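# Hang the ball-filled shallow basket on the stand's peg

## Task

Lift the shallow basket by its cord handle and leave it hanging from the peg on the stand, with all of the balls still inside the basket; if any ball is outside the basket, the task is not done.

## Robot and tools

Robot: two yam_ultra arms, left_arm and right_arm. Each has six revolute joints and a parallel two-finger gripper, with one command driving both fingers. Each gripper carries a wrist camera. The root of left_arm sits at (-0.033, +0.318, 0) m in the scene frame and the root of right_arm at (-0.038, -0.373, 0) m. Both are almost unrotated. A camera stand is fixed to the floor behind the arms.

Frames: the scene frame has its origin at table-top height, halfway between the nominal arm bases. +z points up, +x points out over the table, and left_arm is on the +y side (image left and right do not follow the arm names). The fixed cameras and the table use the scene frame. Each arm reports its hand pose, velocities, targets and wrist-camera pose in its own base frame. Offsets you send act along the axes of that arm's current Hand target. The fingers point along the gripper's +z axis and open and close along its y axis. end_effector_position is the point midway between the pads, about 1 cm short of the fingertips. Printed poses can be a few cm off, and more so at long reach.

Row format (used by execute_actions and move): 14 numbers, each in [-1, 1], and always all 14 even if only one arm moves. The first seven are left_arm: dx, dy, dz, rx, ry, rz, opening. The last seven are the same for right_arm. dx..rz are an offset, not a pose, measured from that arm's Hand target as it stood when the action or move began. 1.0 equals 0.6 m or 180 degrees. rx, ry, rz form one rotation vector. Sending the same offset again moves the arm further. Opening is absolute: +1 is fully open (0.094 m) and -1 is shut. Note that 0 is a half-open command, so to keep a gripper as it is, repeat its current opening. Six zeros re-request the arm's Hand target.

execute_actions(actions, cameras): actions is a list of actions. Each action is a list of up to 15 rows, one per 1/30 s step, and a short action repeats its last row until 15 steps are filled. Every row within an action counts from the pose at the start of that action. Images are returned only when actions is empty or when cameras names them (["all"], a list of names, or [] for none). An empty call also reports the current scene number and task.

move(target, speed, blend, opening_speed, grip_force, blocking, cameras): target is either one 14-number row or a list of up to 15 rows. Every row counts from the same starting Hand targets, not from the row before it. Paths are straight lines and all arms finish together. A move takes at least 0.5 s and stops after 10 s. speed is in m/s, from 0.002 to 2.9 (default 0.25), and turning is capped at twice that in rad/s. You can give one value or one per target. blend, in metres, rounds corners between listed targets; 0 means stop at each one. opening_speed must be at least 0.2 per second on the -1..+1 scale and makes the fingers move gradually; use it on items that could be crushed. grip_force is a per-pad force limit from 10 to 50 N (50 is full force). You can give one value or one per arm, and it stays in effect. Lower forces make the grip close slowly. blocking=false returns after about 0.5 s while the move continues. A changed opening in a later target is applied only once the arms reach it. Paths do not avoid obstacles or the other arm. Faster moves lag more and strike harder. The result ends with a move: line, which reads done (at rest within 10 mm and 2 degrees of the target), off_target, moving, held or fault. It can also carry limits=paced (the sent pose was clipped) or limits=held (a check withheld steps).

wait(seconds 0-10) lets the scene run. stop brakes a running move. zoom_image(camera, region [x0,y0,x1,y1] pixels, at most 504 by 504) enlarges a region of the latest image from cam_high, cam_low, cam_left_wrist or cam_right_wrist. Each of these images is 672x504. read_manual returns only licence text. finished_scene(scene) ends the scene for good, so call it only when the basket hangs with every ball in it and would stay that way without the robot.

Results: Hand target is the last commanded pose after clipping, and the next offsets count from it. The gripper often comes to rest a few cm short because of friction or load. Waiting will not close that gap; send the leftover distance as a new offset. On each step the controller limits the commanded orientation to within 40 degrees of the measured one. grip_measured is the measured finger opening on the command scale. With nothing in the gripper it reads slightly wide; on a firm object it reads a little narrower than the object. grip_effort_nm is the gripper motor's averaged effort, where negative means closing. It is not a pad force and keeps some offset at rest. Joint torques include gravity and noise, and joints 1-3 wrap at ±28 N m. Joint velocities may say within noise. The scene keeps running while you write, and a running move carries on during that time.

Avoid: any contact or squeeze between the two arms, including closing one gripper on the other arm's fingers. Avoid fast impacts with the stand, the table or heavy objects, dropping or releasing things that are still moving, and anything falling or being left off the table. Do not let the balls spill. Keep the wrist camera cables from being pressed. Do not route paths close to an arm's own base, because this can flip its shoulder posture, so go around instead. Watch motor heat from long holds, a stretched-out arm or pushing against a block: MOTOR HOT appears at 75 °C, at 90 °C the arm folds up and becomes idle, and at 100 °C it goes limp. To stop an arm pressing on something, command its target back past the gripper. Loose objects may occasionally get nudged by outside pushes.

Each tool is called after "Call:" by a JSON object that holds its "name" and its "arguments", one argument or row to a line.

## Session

Call:
{"name": "execute_actions", "arguments": {
  "actions": []
}}

Scene clock: 0.00 s.
left_arm: end_effector_position=(+0.4004, +0.0285, +0.1141) grip_measured=+1.000 grip_effort_nm=n/a end_effector_quat_wxyz=(+0.606, -0.075, +0.790, +0.061) | right_arm: end_effector_position=(+0.3988, -0.0104, +0.0952) grip_measured=+1.000 grip_effort_nm=n/a end_effector_quat_wxyz=(+0.556, +0.042, +0.830, -0.031)
Joint positions: left_arm=[-0.027 1.541 0.364 0.91 -0.213 -0.053 0.094] | right_arm=[0.028 1.51 0.408 0.709 0.125 0.046 0.094]
Joint velocities: within noise
Joint torques (N m): no reading
Heat: left arm: 38 °C; right arm: 31 °C.
Hand target: left_arm +0.4035, +0.0289, +0.1242; +0.618, -0.077, +0.780, +0.060 | right_arm +0.4022, -0.0106, +0.1038; +0.566, +0.043, +0.823, -0.031
Tool commands: left_gripper/opening=+1.0 right_gripper/opening=+1.0

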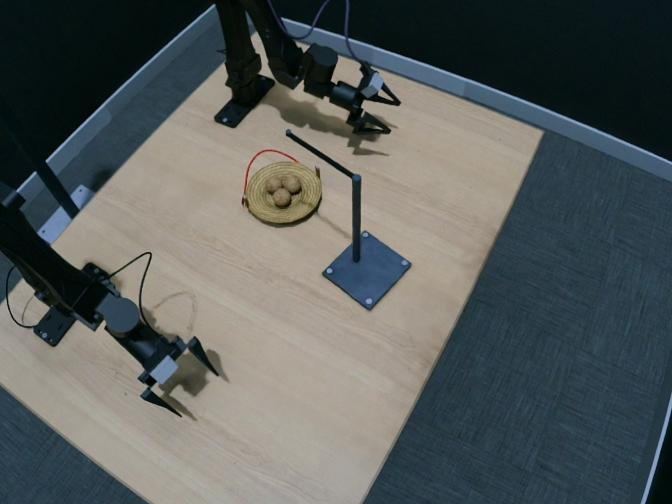

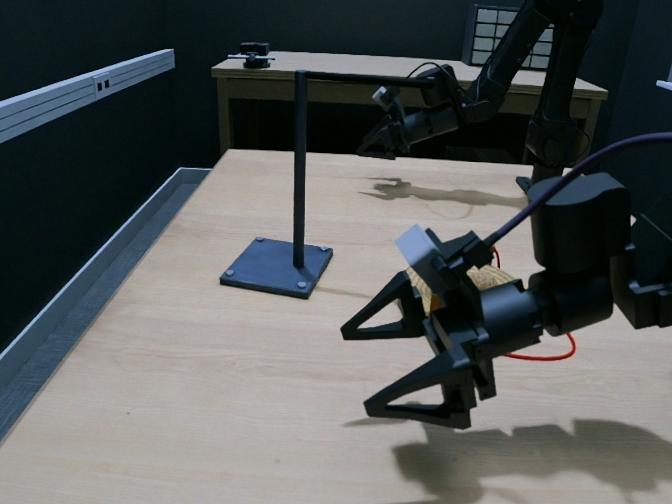

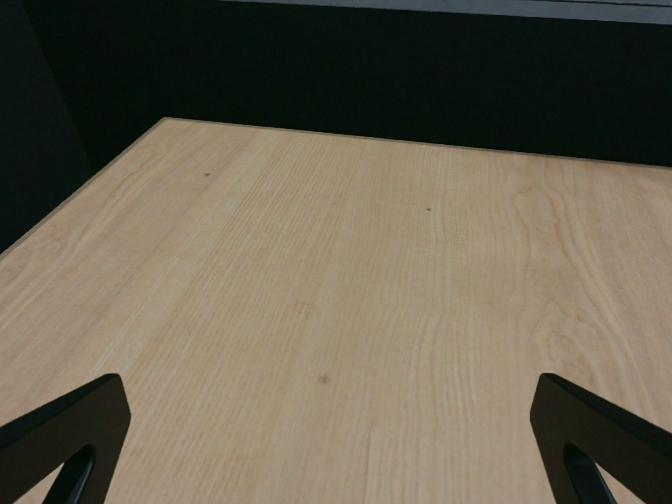

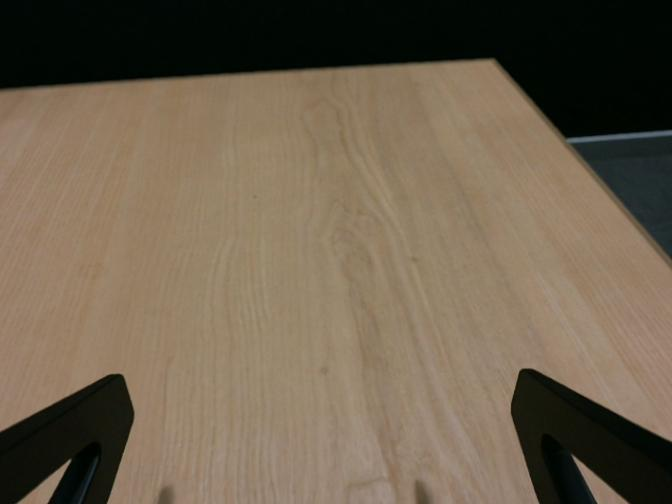

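Call:
{"name": "move", "arguments": {
  "target": [-0.2,-0.145,-0.43,0.048,0.314,0.044,1,0,0,0,0,0,0,1],
  "cameras": ["cam_left_wrist","cam_low","cam_high"]
}}

Scene clock: 10.13 s.
left_arm: end_effector_position=(+0.2039, -0.1005, +0.2906) grip_measured=+1.000 grip_effort_nm=0.01 end_effector_quat_wxyz=(+0.229, +0.012, +0.973, -0.038) | right_arm: end_effector_position=(+0.3988, -0.0104, +0.0952) grip_measured=+1.000 grip_effort_nm=-0.01 end_effector_quat_wxyz=(+0.556, +0.042, +0.830, -0.031)
Joint positions: left_arm=[-0.614 1.185 1.593 -1.549 -0.192 -0.547 0.094] | right_arm=[0.028 1.51 0.408 0.709 0.125 0.046 0.094]
Joint torques (N m): left_arm=[-0.34 -2.29 7.62 0.72 -0.12 -0.08] | right_arm=[0.05 -6.42 6.82 1.57 0.05 -0.01]
Heat: left arm: 39 °C; right arm: 33 °C.
Hand target: left_arm +0.2011, -0.0997, +0.3004; +0.174, +0.001, +0.985, +0.001 | right_arm +0.4022, -0.0106, +0.1038; +0.566, +0.043, +0.823, -0.031
Off the commanded pose: left_arm 0.010 m, 8 deg | right_arm 0.009 m, 1 deg.
joint sent to its limit (left arm) — joint 4 (wrist pitch), lower limit. The joint targets are off in orientation, not in position.
move: off_target (left_arm)
Images, in order (width x height): cam_high 672x504, cam_low 672x504, cam_left_wrist 672x504.

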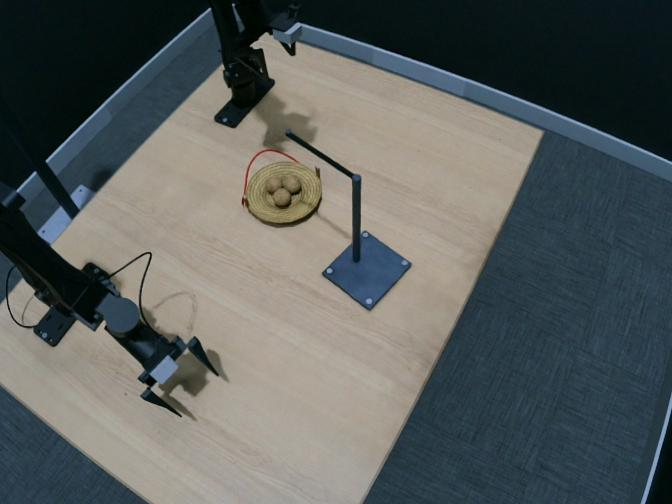

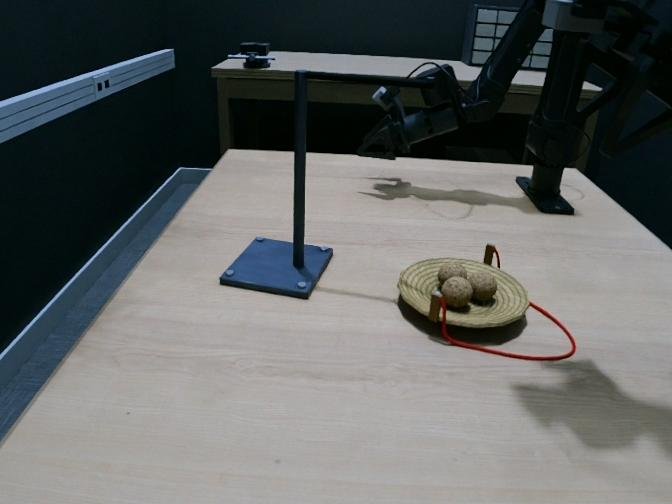

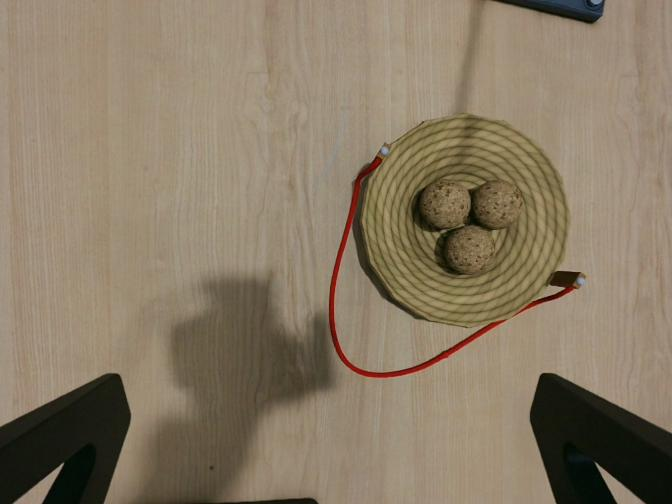

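Call:
{"name": "move", "arguments": {
  "target": [-0.09,-0.1,-0.09,0,-0.21,0,1,0,0,0,0,0,0,1],
  "cameras": ["cam_left_wrist"]
}}

Call:
{"name": "move", "arguments": {
  "target": [0.0,0.2,0.0,0,0,0,1,0,0,0,0,0,0,1],
  "cameras": ["cam_left_wrist"]
}}

Scene clock: 18.77 s.
left_arm: end_effector_position=(+0.2284, -0.1600, +0.3575) grip_measured=+1.000 grip_effort_nm=0.00 end_effector_quat_wxyz=(+0.464, +0.017, +0.886, +0.006) | right_arm: end_effector_position=(+0.3988, -0.0104, +0.0952) grip_measured=+1.000 grip_effort_nm=-0.01 end_effector_quat_wxyz=(+0.556, +0.042, +0.830, -0.031)
Joint positions: left_arm=[-1.111 1.251 1.647 -1.391 -0.826 -0.815 0.094] | right_arm=[0.028 1.51 0.408 0.709 0.125 0.046 0.094]
Joint torques (N m): left_arm=[-0.03 -1.74 7.53 1.1 -0.77 -0.07] | right_arm=[0.09 -6.61 6.69 1.59 0.06 0.01]
Heat: left arm: 40 °C; right arm: 34 °C.
Hand target: left_arm +0.2333, -0.1598, +0.3696; +0.483, +0.001, +0.875, +0.001 | right_arm +0.4022, -0.0106, +0.1038; +0.566, +0.043, +0.823, -0.031
Off the commanded pose: left_arm 0.013 m, 3 deg | right_arm 0.009 m, 1 deg.
move: off_target (left_arm)
Images, in order (width x height): cam_left_wrist 672x504.

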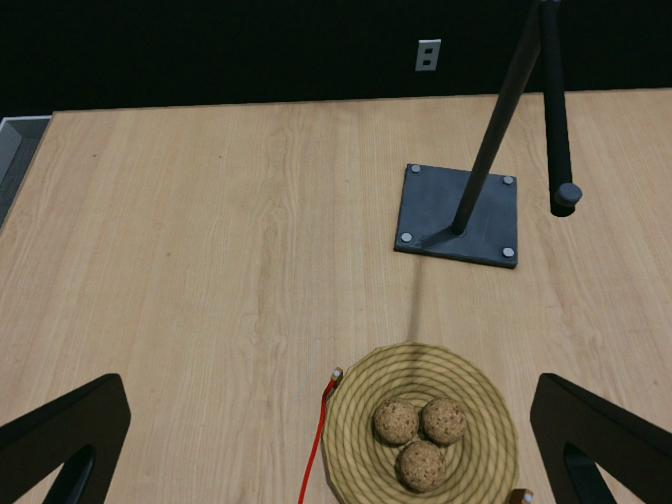

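Scene clock: 20.37 s.
left_arm: end_effector_position=(+0.2306, -0.0399, +0.3660) grip_measured=+1.000 grip_effort_nm=0.00 end_effector_quat_wxyz=(+0.474, +0.003, +0.880, +0.002) | right_arm: end_effector_position=(+0.3988, -0.0104, +0.0952) grip_measured=+1.000 grip_effort_nm=-0.01 end_effector_quat_wxyz=(+0.556, +0.042, +0.830, -0.031)
Joint positions: left_arm=[-0.476 0.905 1.464 -1.197 -0.394 -0.269 0.094] | right_arm=[0.028 1.51 0.408 0.709 0.125 0.046 0.094]
Joint torques (N m): left_arm=[0.54 0.39 5.03 1.62 -0.17 0.04] | right_arm=[0.29 -6.43 6.9 1.67 0.03 -0.01]
Heat: left arm: 40 °C; right arm: 34 °C.
Hand target: left_arm +0.2334, -0.0398, +0.3697; +0.483, +0.001, +0.875, +0.000 | right_arm +0.4022, -0.0106, +0.1038; +0.566, +0.043, +0.823, -0.031
Off the commanded pose: left_arm 0.005 m, 1 deg | right_arm 0.009 m, 1 deg.
move: done
Images, in order (width x height): cam_left_wrist 672x504.

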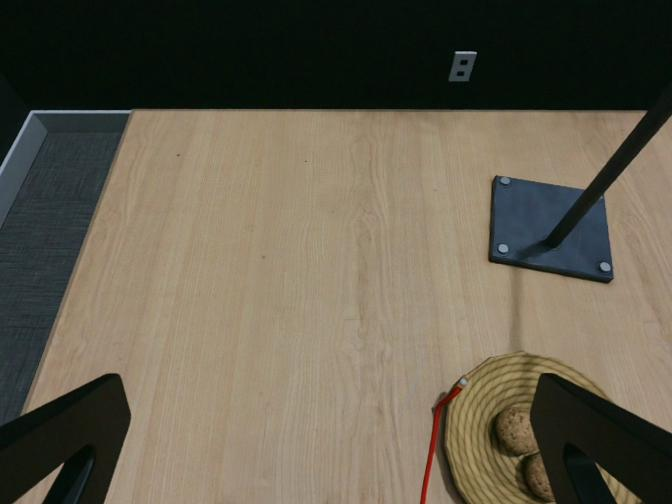

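Call:
{"name": "move", "arguments": {
  "target": [0.407,-0.158,0.072,0.250,0.250,0.453,0,0,0,0,0,0,0,1],
  "cameras": ["cam_left_wrist","cam_high"]
}}

Scene clock: 34.50 s.
left_arm: end_effector_position=(+0.1421, -0.1331, +0.1407) grip_measured=+0.001 grip_effort_nm=-0.07 end_effector_quat_wxyz=(+0.003, +0.702, +0.712, +0.005) | right_arm: end_effector_position=(+0.3988, -0.0104, +0.0952) grip_measured=+1.000 grip_effort_nm=-0.01 end_effector_quat_wxyz=(+0.556, +0.042, +0.830, -0.031)
Joint positions: left_arm=[-0.767 1.272 1.112 -1.406 -0.01 0.79 0.047] | right_arm=[0.028 1.51 0.408 0.709 0.125 0.046 0.094]
Joint torques (N m): left_arm=[-0.44 -2.36 5.65 0.12 0.09 0.09] | right_arm=[0.16 -6.32 6.54 1.63 0.04 0.04]
Heat: left arm: 39 °C; right arm: 35 °C.
Hand target: left_arm +0.1398, -0.1342, +0.1400; +0.000, +0.707, +0.707, +0.001 | right_arm +0.4022, -0.0106, +0.1038; +0.566, +0.043, +0.823, -0.031
Off the commanded pose: left_arm 0.003 m, 1 deg | right_arm 0.009 m, 1 deg.
move: done
Images, in order (width x height): cam_high 672x504, cam_left_wrist 672x504.

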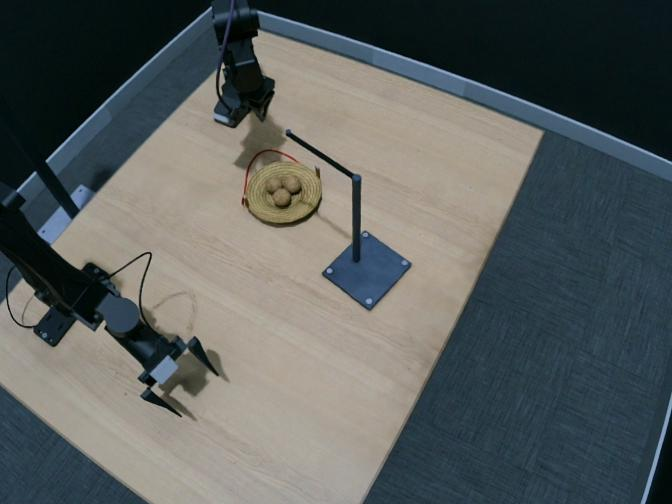

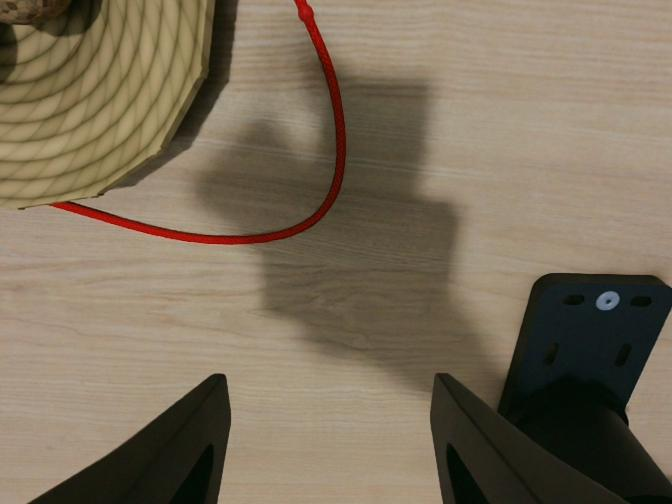

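Call:
{"name": "move", "arguments": {
  "target": [-0.033,-0.005,0.185,0,0,0,0,0,0,0,0,0,0,1],
  "speed": 0.12,
  "cameras": ["cam_left_wrist"]
}}

Scene clock: 39.20 s.
left_arm: end_effector_position=(+0.1373, -0.1502, +0.0309) grip_measured=+0.001 grip_effort_nm=-0.07 end_effector_quat_wxyz=(-0.003, +0.706, +0.708, +0.005) | right_arm: end_effector_position=(+0.3988, -0.0104, +0.0952) grip_measured=+1.000 grip_effort_nm=-0.01 end_effector_quat_wxyz=(+0.556, +0.042, +0.830, -0.031)
Joint positions: left_arm=[-0.844 1.39 0.756 -0.944 -0.01 0.725 0.047] | right_arm=[0.028 1.51 0.408 0.709 0.125 0.046 0.094]
Joint torques (N m): left_arm=[-0.61 -2.61 5.19 0.27 0.09 -0.05] | right_arm=[0.08 -6.56 6.68 1.63 0.02 -0.01]
Heat: left arm: 39 °C; right arm: 35 °C.
Hand target: left_arm +0.1370, -0.1539, +0.0289; +0.000, +0.707, +0.707, +0.001 | right_arm +0.4022, -0.0106, +0.1038; +0.566, +0.043, +0.823, -0.031
Off the commanded pose: left_arm 0.004 m, 1 deg | right_arm 0.009 m, 1 deg.
move: done
Images, in order (width x height): cam_left_wrist 672x504.

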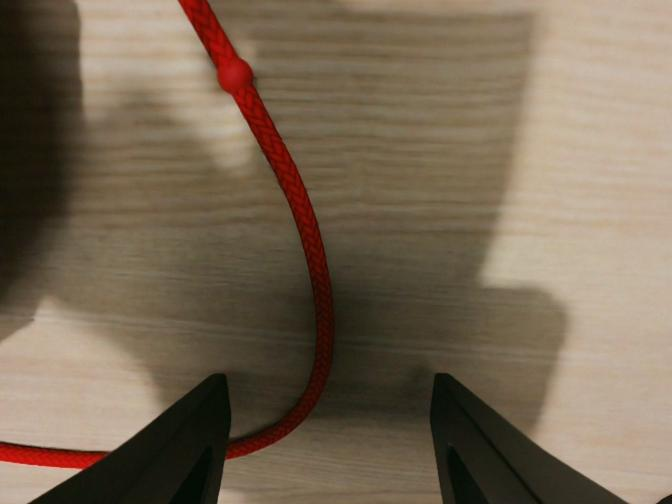

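Call:
{"name": "move", "arguments": {
  "target": [
    [-0.013,0.0,0.0,0,0,0,0.0,0,0,0,0,0,0,1],
    [-0.013,0.0,0.022,0,0,0,0,0,0,0,0,0,0,1],
    [-0.013,0.0,0.022,0,0,0,-1,0,0,0,0,0,0,1]
  ],
  "speed": 0.06,
  "cameras": ["cam_left_wrist","cam_low"]
}}

Scene clock: 44.00 s.
left_arm: end_effector_position=(+0.1399, -0.1596, +0.0230) grip_measured=-0.972 grip_effort_nm=-1.01 end_effector_quat_wxyz=(+0.003, +0.706, +0.709, +0.007) | right_arm: end_effector_position=(+0.3988, -0.0104, +0.0952) grip_measured=+1.000 grip_effort_nm=-0.01 end_effector_quat_wxyz=(+0.556, +0.042, +0.830, -0.031)
Joint positions: left_arm=[-0.868 1.428 0.753 -0.891 -0.015 0.698 0.001] | right_arm=[0.028 1.51 0.408 0.709 0.125 0.046 0.094]
Joint torques (N m): left_arm=[-0.53 -2.14 3.93 0.43 0.14 -0.02] | right_arm=[0.2 -6.6 6.91 1.61 0.05 -0.02]
Heat: left arm: 39 °C; right arm: 36 °C.
Hand target: left_arm +0.1370, -0.1617, +0.0157; +0.000, +0.707, +0.707, +0.001 | right_arm +0.4022, -0.0106, +0.1038; +0.566, +0.043, +0.823, -0.031
Off the commanded pose: left_arm 0.008 m, 1 deg | right_arm 0.009 m, 1 deg.
move: done
Images, in order (width x height): cam_low 672x504, cam_left_wrist 672x504.

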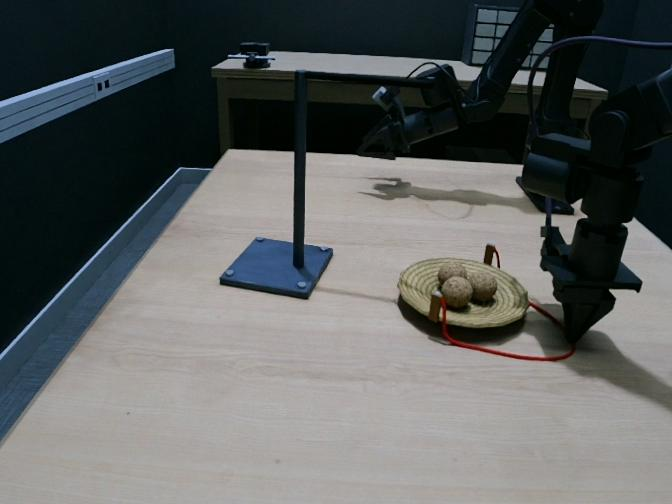

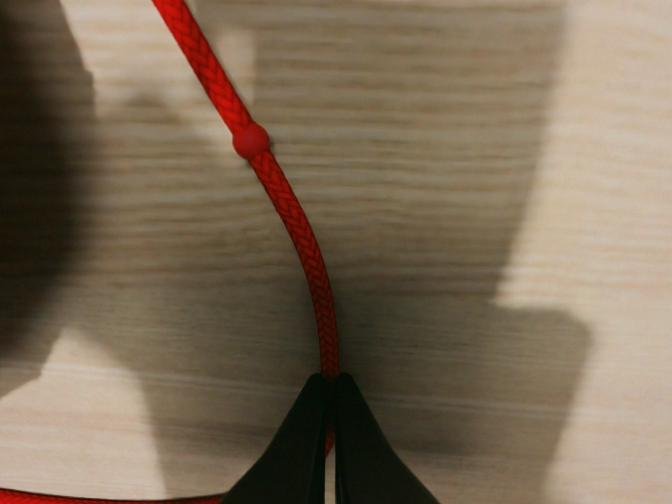

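Call:
{"name": "move", "arguments": {
  "target": [
    [-0.02,0.05,-0.13,0,0,0,-1,0,0,0,0,0,0,1],
    [-0.07,0.13,-0.21,0,0,0,-1,0,0,0,0,0,0,1],
    [-0.12,0.215,-0.26,0,0,0,-1,0,0,0,0,0,0,1],
    [-0.125,0.22,-0.36,0,-0.05,0,-1,0,0,0,0,0,0,1]
  ],
  "speed": 0.1,
  "blend": [0.02,0.02,0.02,0],
  "cameras": ["cam_left_wrist","cam_low","cam_high"]
}}

Scene clock: 50.50 s.
left_arm: end_effector_position=(+0.2714, -0.2373, +0.2143) grip_measured=-0.973 grip_effort_nm=-1.02 end_effector_quat_wxyz=(+0.076, +0.700, +0.709, -0.045) | right_arm: end_effector_position=(+0.3988, -0.0104, +0.0952) grip_measured=+1.000 grip_effort_nm=-0.01 end_effector_quat_wxyz=(+0.556, +0.042, +0.830, -0.031)
Joint positions: left_arm=[-0.668 1.834 1.95 -1.546 0.106 0.883 0.001] | right_arm=[0.028 1.51 0.408 0.709 0.125 0.046 0.094]
Joint torques (N m): left_arm=[0.42 -8.99 7.94 0.23 0.25 0.08] | right_arm=[0.02 -6.53 7.15 1.64 0 -0.01]
Heat: left arm: 39 °C; right arm: 36 °C.
Hand target: left_arm +0.2687, -0.2368, +0.2318; +0.056, +0.705, +0.705, -0.055 | right_arm +0.4022, -0.0106, +0.1038; +0.566, +0.043, +0.823, -0.031
Off the commanded pose: left_arm 0.018 m, 3 deg | right_arm 0.009 m, 1 deg.
joint sent to its limit (left arm) — joint 4 (wrist pitch), lower limit. The joint targets are off in orientation, not in position.
move: off_target (left_arm)
Images, in order (width x height): cam_high 672x504, cam_low 672x504, cam_left_wrist 672x504.

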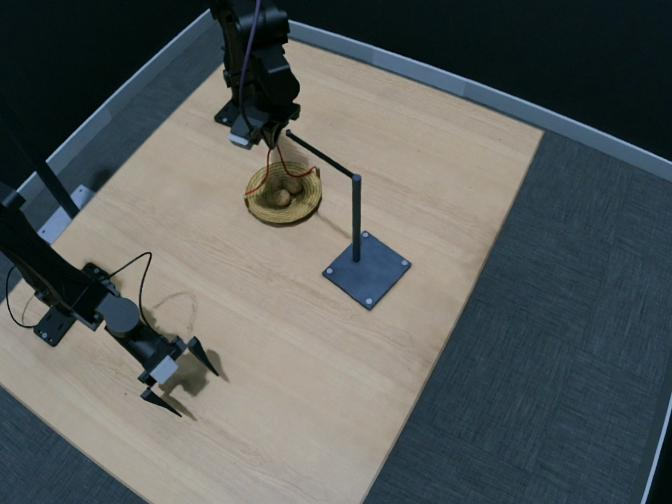

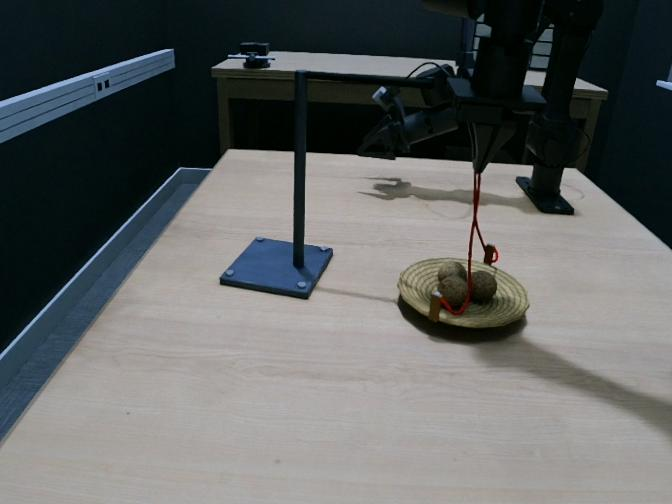

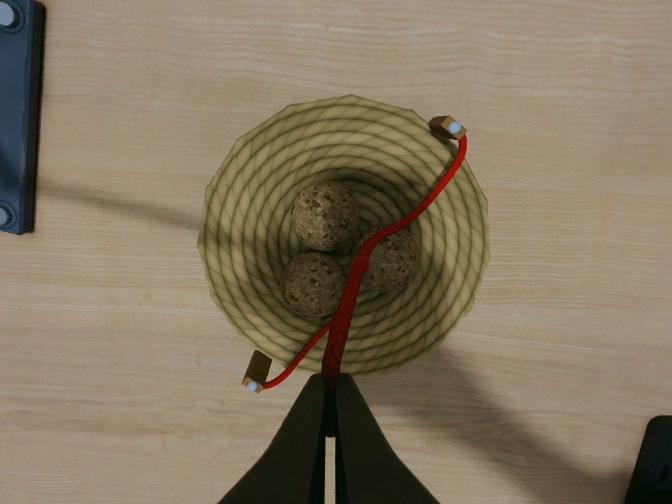

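Call:
{"name": "move", "arguments": {
  "target": [
    [-0.01,-0.025,-0.0,0,0,0,-1,0,0,0,0,0,0,1],
    [0.0,-0.025,-0.07,0,-0.05,0,-1,0,0,0,0,0,0,1]
  ],
  "speed": 0.05,
  "blend": [0.01,0],
  "cameras": ["cam_left_wrist","cam_low","cam_high"]
}}

Scene clock: 58.63 s.
left_arm: end_effector_position=(+0.2593, -0.2322, +0.2564) grip_measured=-0.973 grip_effort_nm=-1.02 end_effector_quat_wxyz=(+0.142, +0.688, +0.705, -0.098) | right_arm: end_effector_position=(+0.3988, -0.0104, +0.0952) grip_measured=+1.000 grip_effort_nm=-0.01 end_effector_quat_wxyz=(+0.556, +0.042, +0.830, -0.031)
Joint positions: left_arm=[-0.611 1.72 1.95 -1.547 0.238 0.906 0.001] | right_arm=[0.028 1.51 0.408 0.709 0.125 0.046 0.094]
Joint torques (N m): left_arm=[0.4 -8.32 7.16 0.43 0.35 0.08] | right_arm=[0.05 -6.39 6.69 1.61 0.01 0.05]
Heat: left arm: 40 °C; right arm: 36 °C.
Hand target: left_arm +0.2536, -0.2304, +0.2732; +0.111, +0.698, +0.698, -0.110 | right_arm +0.4022, -0.0106, +0.1038; +0.566, +0.043, +0.823, -0.031
Off the commanded pose: left_arm 0.018 m, 4 deg | right_arm 0.009 m, 1 deg.
joint sent to its limit (left arm) — joint 4 (wrist pitch), lower limit. The joint targets are off in orientation, not in position.
move: off_target (left_arm)
Images, in order (width x height): cam_high 672x504, cam_low 672x504, cam_left_wrist 672x504.

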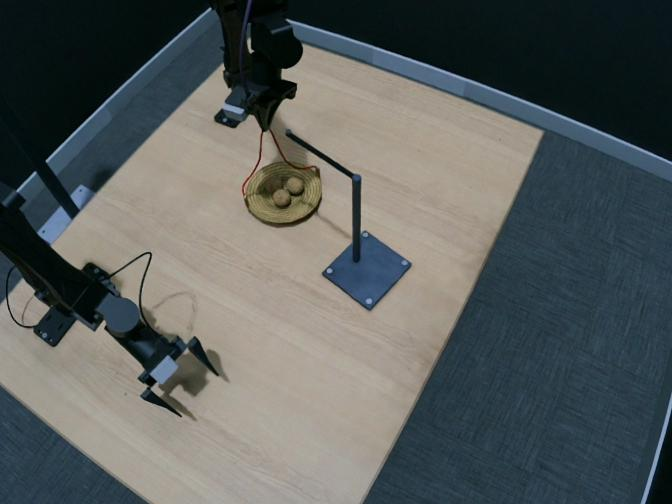

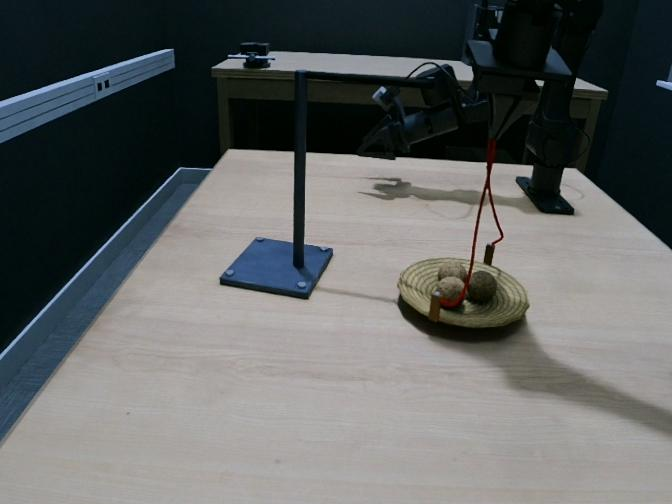

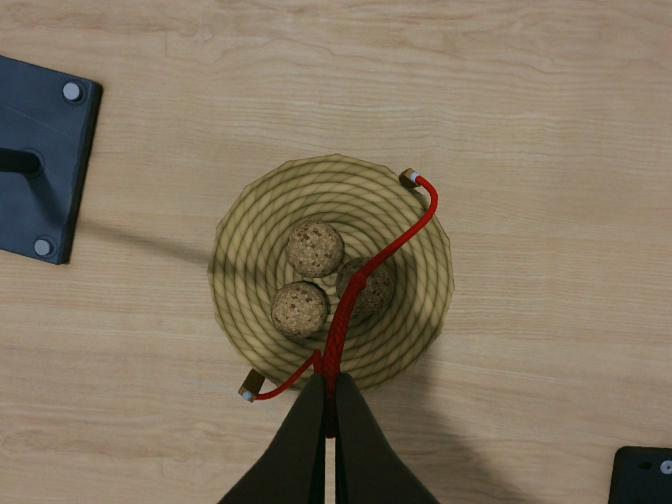

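Call:
{"name": "move", "arguments": {
  "target": [-0.04,0.005,-0.057,0,0,0,-1,0,0,0,0,0,0,1],
  "speed": 0.04,
  "cameras": ["cam_left_wrist","cam_low"]
}}

Call:
{"name": "move", "arguments": {
  "target": [-0.02,0,-0.06,0,0,0,-1,0,0,0,0,0,0,1],
  "speed": 0.04,
  "cameras": ["cam_left_wrist","cam_low"]
}}

Scene clock: 63.37 s.
left_arm: end_effector_position=(+0.2648, -0.2422, +0.2921) grip_measured=-0.973 grip_effort_nm=-1.03 end_effector_quat_wxyz=(+0.197, +0.678, +0.702, -0.095) | right_arm: end_effector_position=(+0.3988, -0.0104, +0.0952) grip_measured=+1.000 grip_effort_nm=-0.01 end_effector_quat_wxyz=(+0.556, +0.042, +0.830, -0.031)
Joint positions: left_arm=[-0.624 1.715 2.067 -1.551 0.24 0.866 0.001] | right_arm=[0.028 1.51 0.408 0.709 0.125 0.046 0.094]
Joint torques (N m): left_arm=[-0.5 -8.25 8.02 0.65 0.36 -0.02] | right_arm=[0.2 -6.24 6.93 1.62 0.01 -0.03]
Heat: left arm: 40 °C; right arm: 37 °C.
Hand target: left_arm +0.2566, -0.2427, +0.3132; +0.111, +0.699, +0.698, -0.110 | right_arm +0.4022, -0.0106, +0.1038; +0.566, +0.043, +0.823, -0.031
Off the commanded pose: left_arm 0.023 m, 10 deg | right_arm 0.009 m, 1 deg.
joint sent to its limit (left arm) — joint 4 (wrist pitch), lower limit. The joint targets are off in orientation, not in position.
move: off_target (left_arm)
Images, in order (width x height): cam_low 672x504, cam_left_wrist 672x504.

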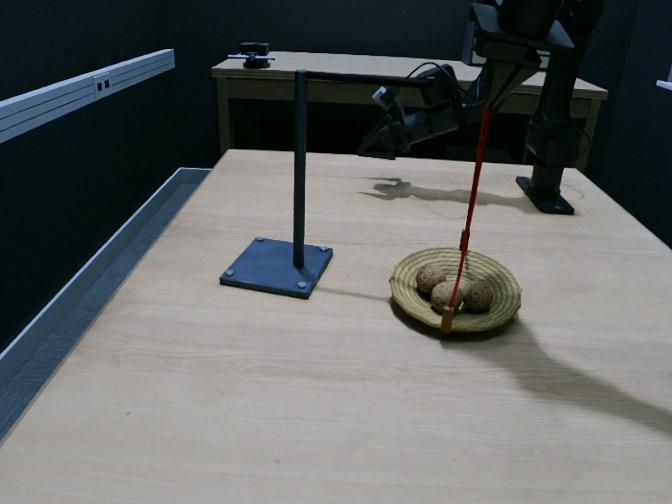

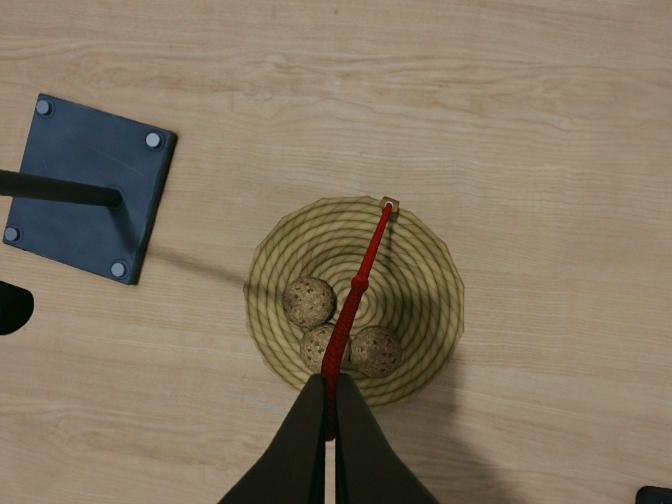

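Scene clock: 66.57 s.
left_arm: end_effector_position=(+0.2646, -0.2427, +0.3254) grip_measured=-0.973 grip_effort_nm=-1.03 end_effector_quat_wxyz=(+0.243, +0.666, +0.699, -0.092) | right_arm: end_effector_position=(+0.3988, -0.0104, +0.0952) grip_measured=+1.000 grip_effort_nm=-0.01 end_effector_quat_wxyz=(+0.556, +0.042, +0.830, -0.031)
Joint positions: left_arm=[-0.624 1.696 2.16 -1.563 0.243 0.839 0.001] | right_arm=[0.028 1.51 0.408 0.709 0.125 0.046 0.094]
Joint torques (N m): left_arm=[-0.23 -8.25 8.18 0.91 0.39 -0.05] | right_arm=[0.17 -6.31 6.74 1.59 0.02 0.02]
Heat: left arm: 40 °C; right arm: 37 °C.
Hand target: left_arm +0.2565, -0.2430, +0.3511; +0.111, +0.699, +0.698, -0.110 | right_arm +0.4022, -0.0106, +0.1038; +0.566, +0.043, +0.823, -0.031
Off the commanded pose: left_arm 0.027 m, 16 deg | right_arm 0.009 m, 1 deg.
joint read past its limit (left arm) — joint 4 (wrist pitch), lower limit.
joint sent to its limit (left arm) — joint 4 (wrist pitch), lower limit. The joint targets are off in orientation, not in position.
move: off_target (left_arm)
Images, in order (width x height): cam_low 672x504, cam_left_wrist 672x504.

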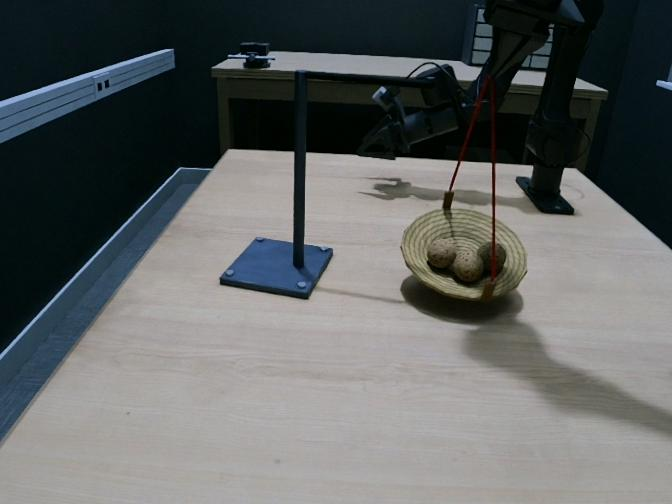

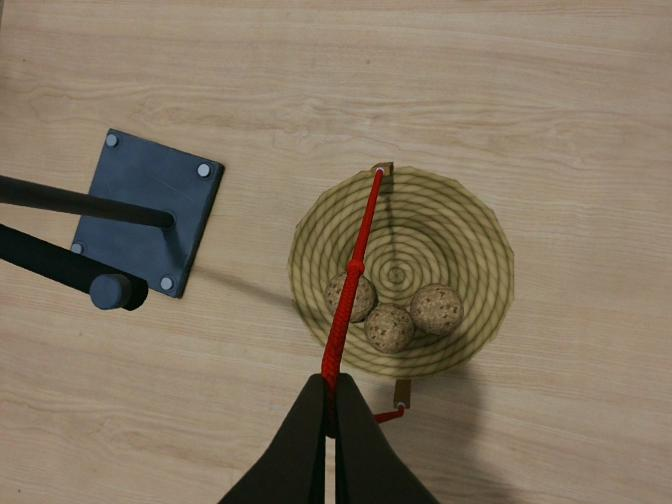

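Call:
{"name": "move", "arguments": {
  "target": [
    [-0.055,-0.015,-0.061,0,0,0,-1,0,0,0,0,0,0,1],
    [-0.062,0.05,-0.06,0,0,0,-1,0,0,0,0,0,0,1]
  ],
  "speed": 0.05,
  "blend": [0.015,0],
  "cameras": ["cam_left_wrist","cam_low","cam_high"]
}}

Scene clock: 75.27 s.
left_arm: end_effector_position=(+0.2859, -0.2637, +0.3848) grip_measured=-0.973 grip_effort_nm=-1.02 end_effector_quat_wxyz=(+0.336, +0.637, +0.686, -0.102) | right_arm: end_effector_position=(+0.3988, -0.0104, +0.0952) grip_measured=+1.000 grip_effort_nm=-0.01 end_effector_quat_wxyz=(+0.556, +0.042, +0.830, -0.031)
Joint positions: left_arm=[-0.623 1.801 2.477 -1.573 0.272 0.779 0.001] | right_arm=[0.028 1.51 0.408 0.709 0.125 0.046 0.094]
Joint torques (N m): left_arm=[0.4 -5.37 7.36 1.27 0.42 0.06] | right_arm=[-0.02 -6.48 6.71 1.64 0.07 -0.02]
Heat: left arm: 40 °C; right arm: 37 °C.
Hand target: left_arm +0.2866, -0.2673, +0.3969; +0.111, +0.698, +0.698, -0.110 | right_arm +0.4022, -0.0106, +0.1038; +0.566, +0.043, +0.823, -0.031
Off the commanded pose: left_arm 0.013 m, 27 deg | right_arm 0.009 m, 1 deg.
joint read past its limit (left arm) — joint 4 (wrist pitch), lower limit.
joint sent to its limit (left arm) — joint 4 (wrist pitch), lower limit. The joint targets are off in orientation, not in position.
move: off_target (left_arm)
Images, in order (width x height): cam_high 672x504, cam_low 672x504, cam_left_wrist 672x504.

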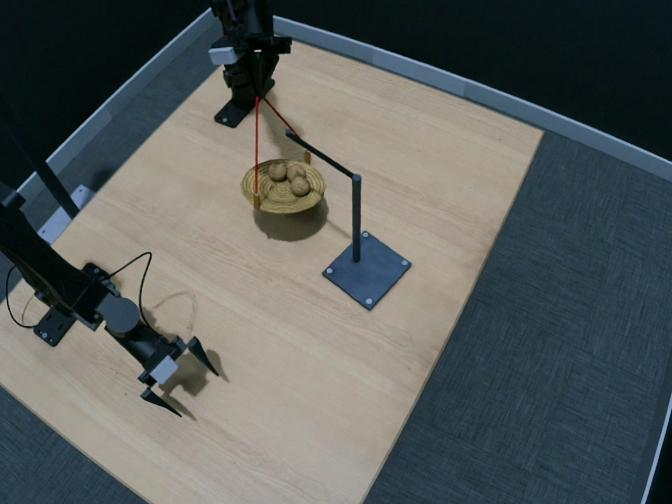

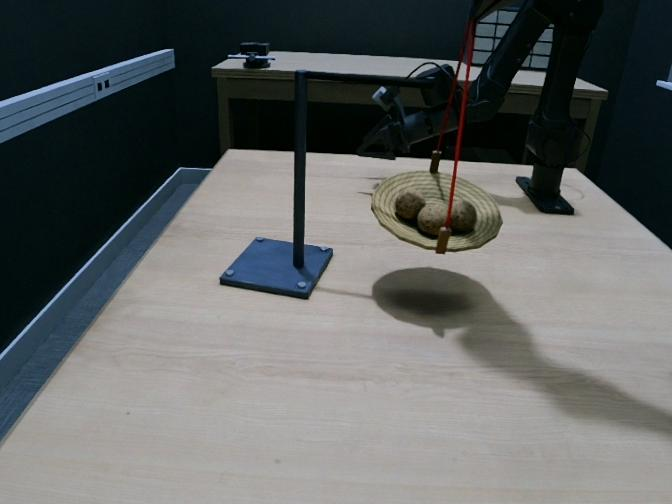

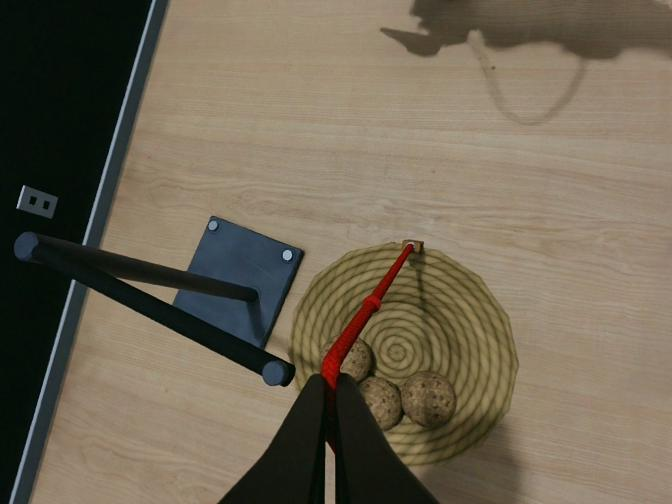

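Call:
{"name": "move", "arguments": {
  "target": [-0.002,0.13,0.0,0,0,0,-1,0,0,0,0,0,0,1],
  "speed": 0.05,
  "cameras": ["cam_left_wrist","cam_low","cam_high"]
}}

Scene clock: 84.37 s.
left_arm: end_effector_position=(+0.3630, -0.2655, +0.3866) grip_measured=-0.973 grip_effort_nm=-1.02 end_effector_quat_wxyz=(+0.382, +0.621, +0.679, -0.084) | right_arm: end_effector_position=(+0.3988, -0.0104, +0.0952) grip_measured=+1.000 grip_effort_nm=-0.01 end_effector_quat_wxyz=(+0.556, +0.042, +0.830, -0.031)
Joint positions: left_arm=[-0.508 2.06 2.815 -1.574 0.317 0.846 0.001] | right_arm=[0.028 1.51 0.408 0.709 0.125 0.046 0.094]
Joint torques (N m): left_arm=[0.4 -6.86 7.04 1.37 0.42 0.05] | right_arm=[-0.02 -6.43 6.94 1.61 0.08 0]
Heat: left arm: 40 °C; right arm: 37 °C.
Hand target: left_arm +0.3645, -0.2685, +0.3974; +0.111, +0.699, +0.698, -0.110 | right_arm +0.4022, -0.0106, +0.1038; +0.566, +0.043, +0.823, -0.031
Off the commanded pose: left_arm 0.011 m, 33 deg | right_arm 0.009 m, 1 deg.
joint read past its limit (left arm) — joint 4 (wrist pitch), lower limit.
joint sent to its limit (left arm) — joint 4 (wrist pitch), lower limit. The joint targets are off in orientation, not in position.
move: off_target (left_arm)
Images, in order (width x height): cam_high 672x504, cam_low 672x504, cam_left_wrist 672x504.

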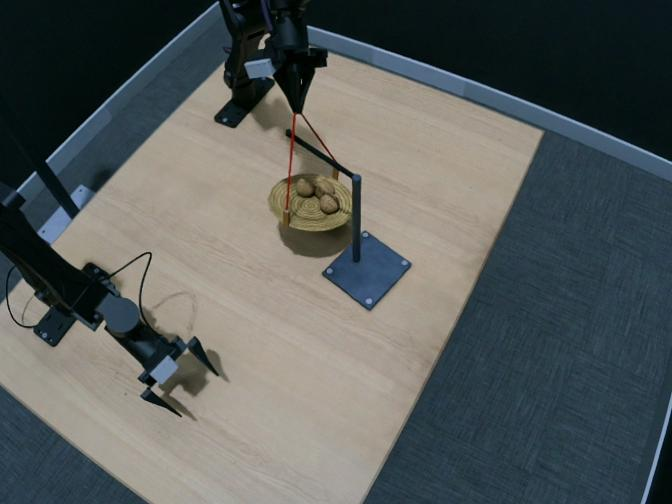

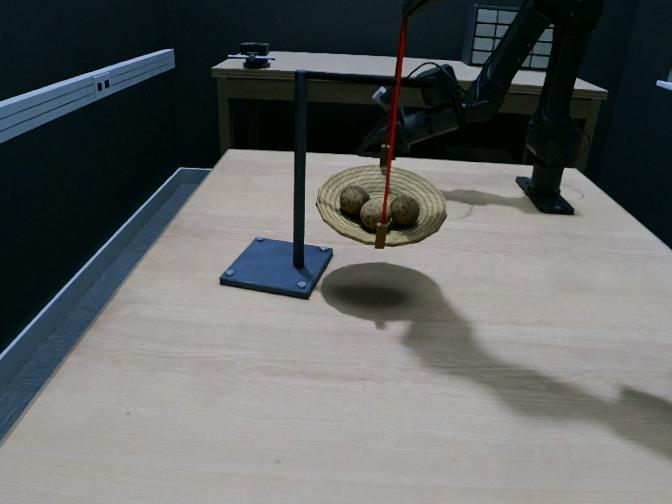

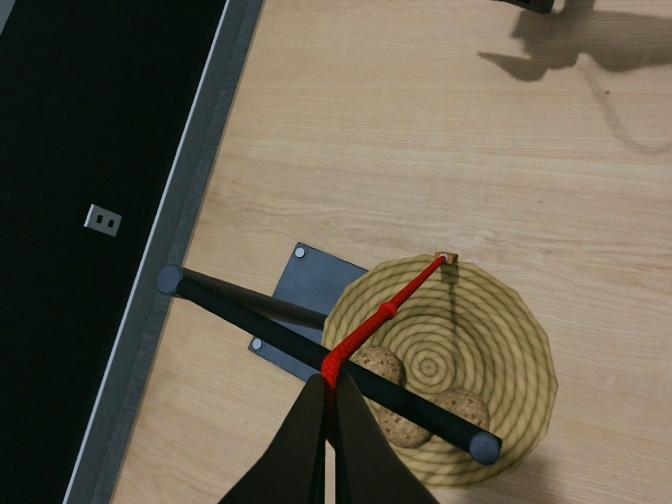

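Call:
{"name": "move", "arguments": {
  "target": [0.036,0,0.077,0,0,0,-1,0,0,0,0,0,0,1],
  "speed": 0.04,
  "cameras": ["cam_left_wrist","cam_low"]
}}

Scene clock: 98.57 s.
left_arm: end_effector_position=(+0.3657, -0.2642, +0.3330) grip_measured=-0.973 grip_effort_nm=-1.02 end_effector_quat_wxyz=(+0.304, +0.648, +0.693, -0.089) | right_arm: end_effector_position=(+0.3988, -0.0104, +0.0952) grip_measured=+1.000 grip_effort_nm=-0.01 end_effector_quat_wxyz=(+0.556, +0.042, +0.830, -0.031)
Joint positions: left_arm=[-0.506 2.06 2.64 -1.575 0.308 0.905 0.001] | right_arm=[0.028 1.51 0.408 0.709 0.125 0.046 0.094]
Joint torques (N m): left_arm=[0.54 -9.5 4.89 1.16 0.27 0.06] | right_arm=[0.09 -6.39 6.72 1.59 0.05 -0.02]
Heat: left arm: 40 °C; right arm: 38 °C.
Hand target: left_arm +0.3645, -0.2621, +0.3467; +0.111, +0.698, +0.698, -0.110 | right_arm +0.4022, -0.0106, +0.1038; +0.566, +0.043, +0.823, -0.031
Off the commanded pose: left_arm 0.014 m, 23 deg | right_arm 0.009 m, 1 deg.
joint read past its limit (left arm) — joint 4 (wrist pitch), lower limit.
joint sent to its limit (left arm) — joint 4 (wrist pitch), lower limit. The joint targets are off in orientation, not in position.
move: off_target (left_arm)
Images, in order (width x height): cam_low 672x504, cam_left_wrist 672x504.

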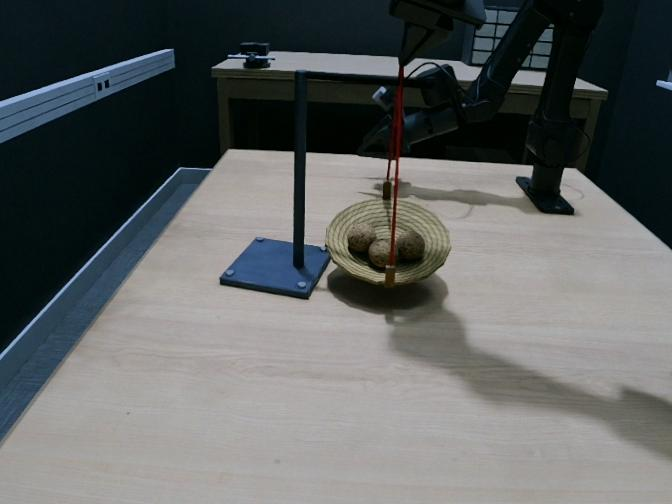

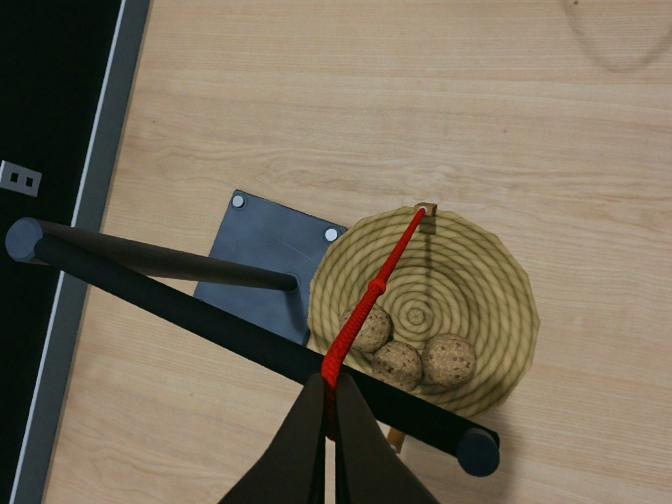

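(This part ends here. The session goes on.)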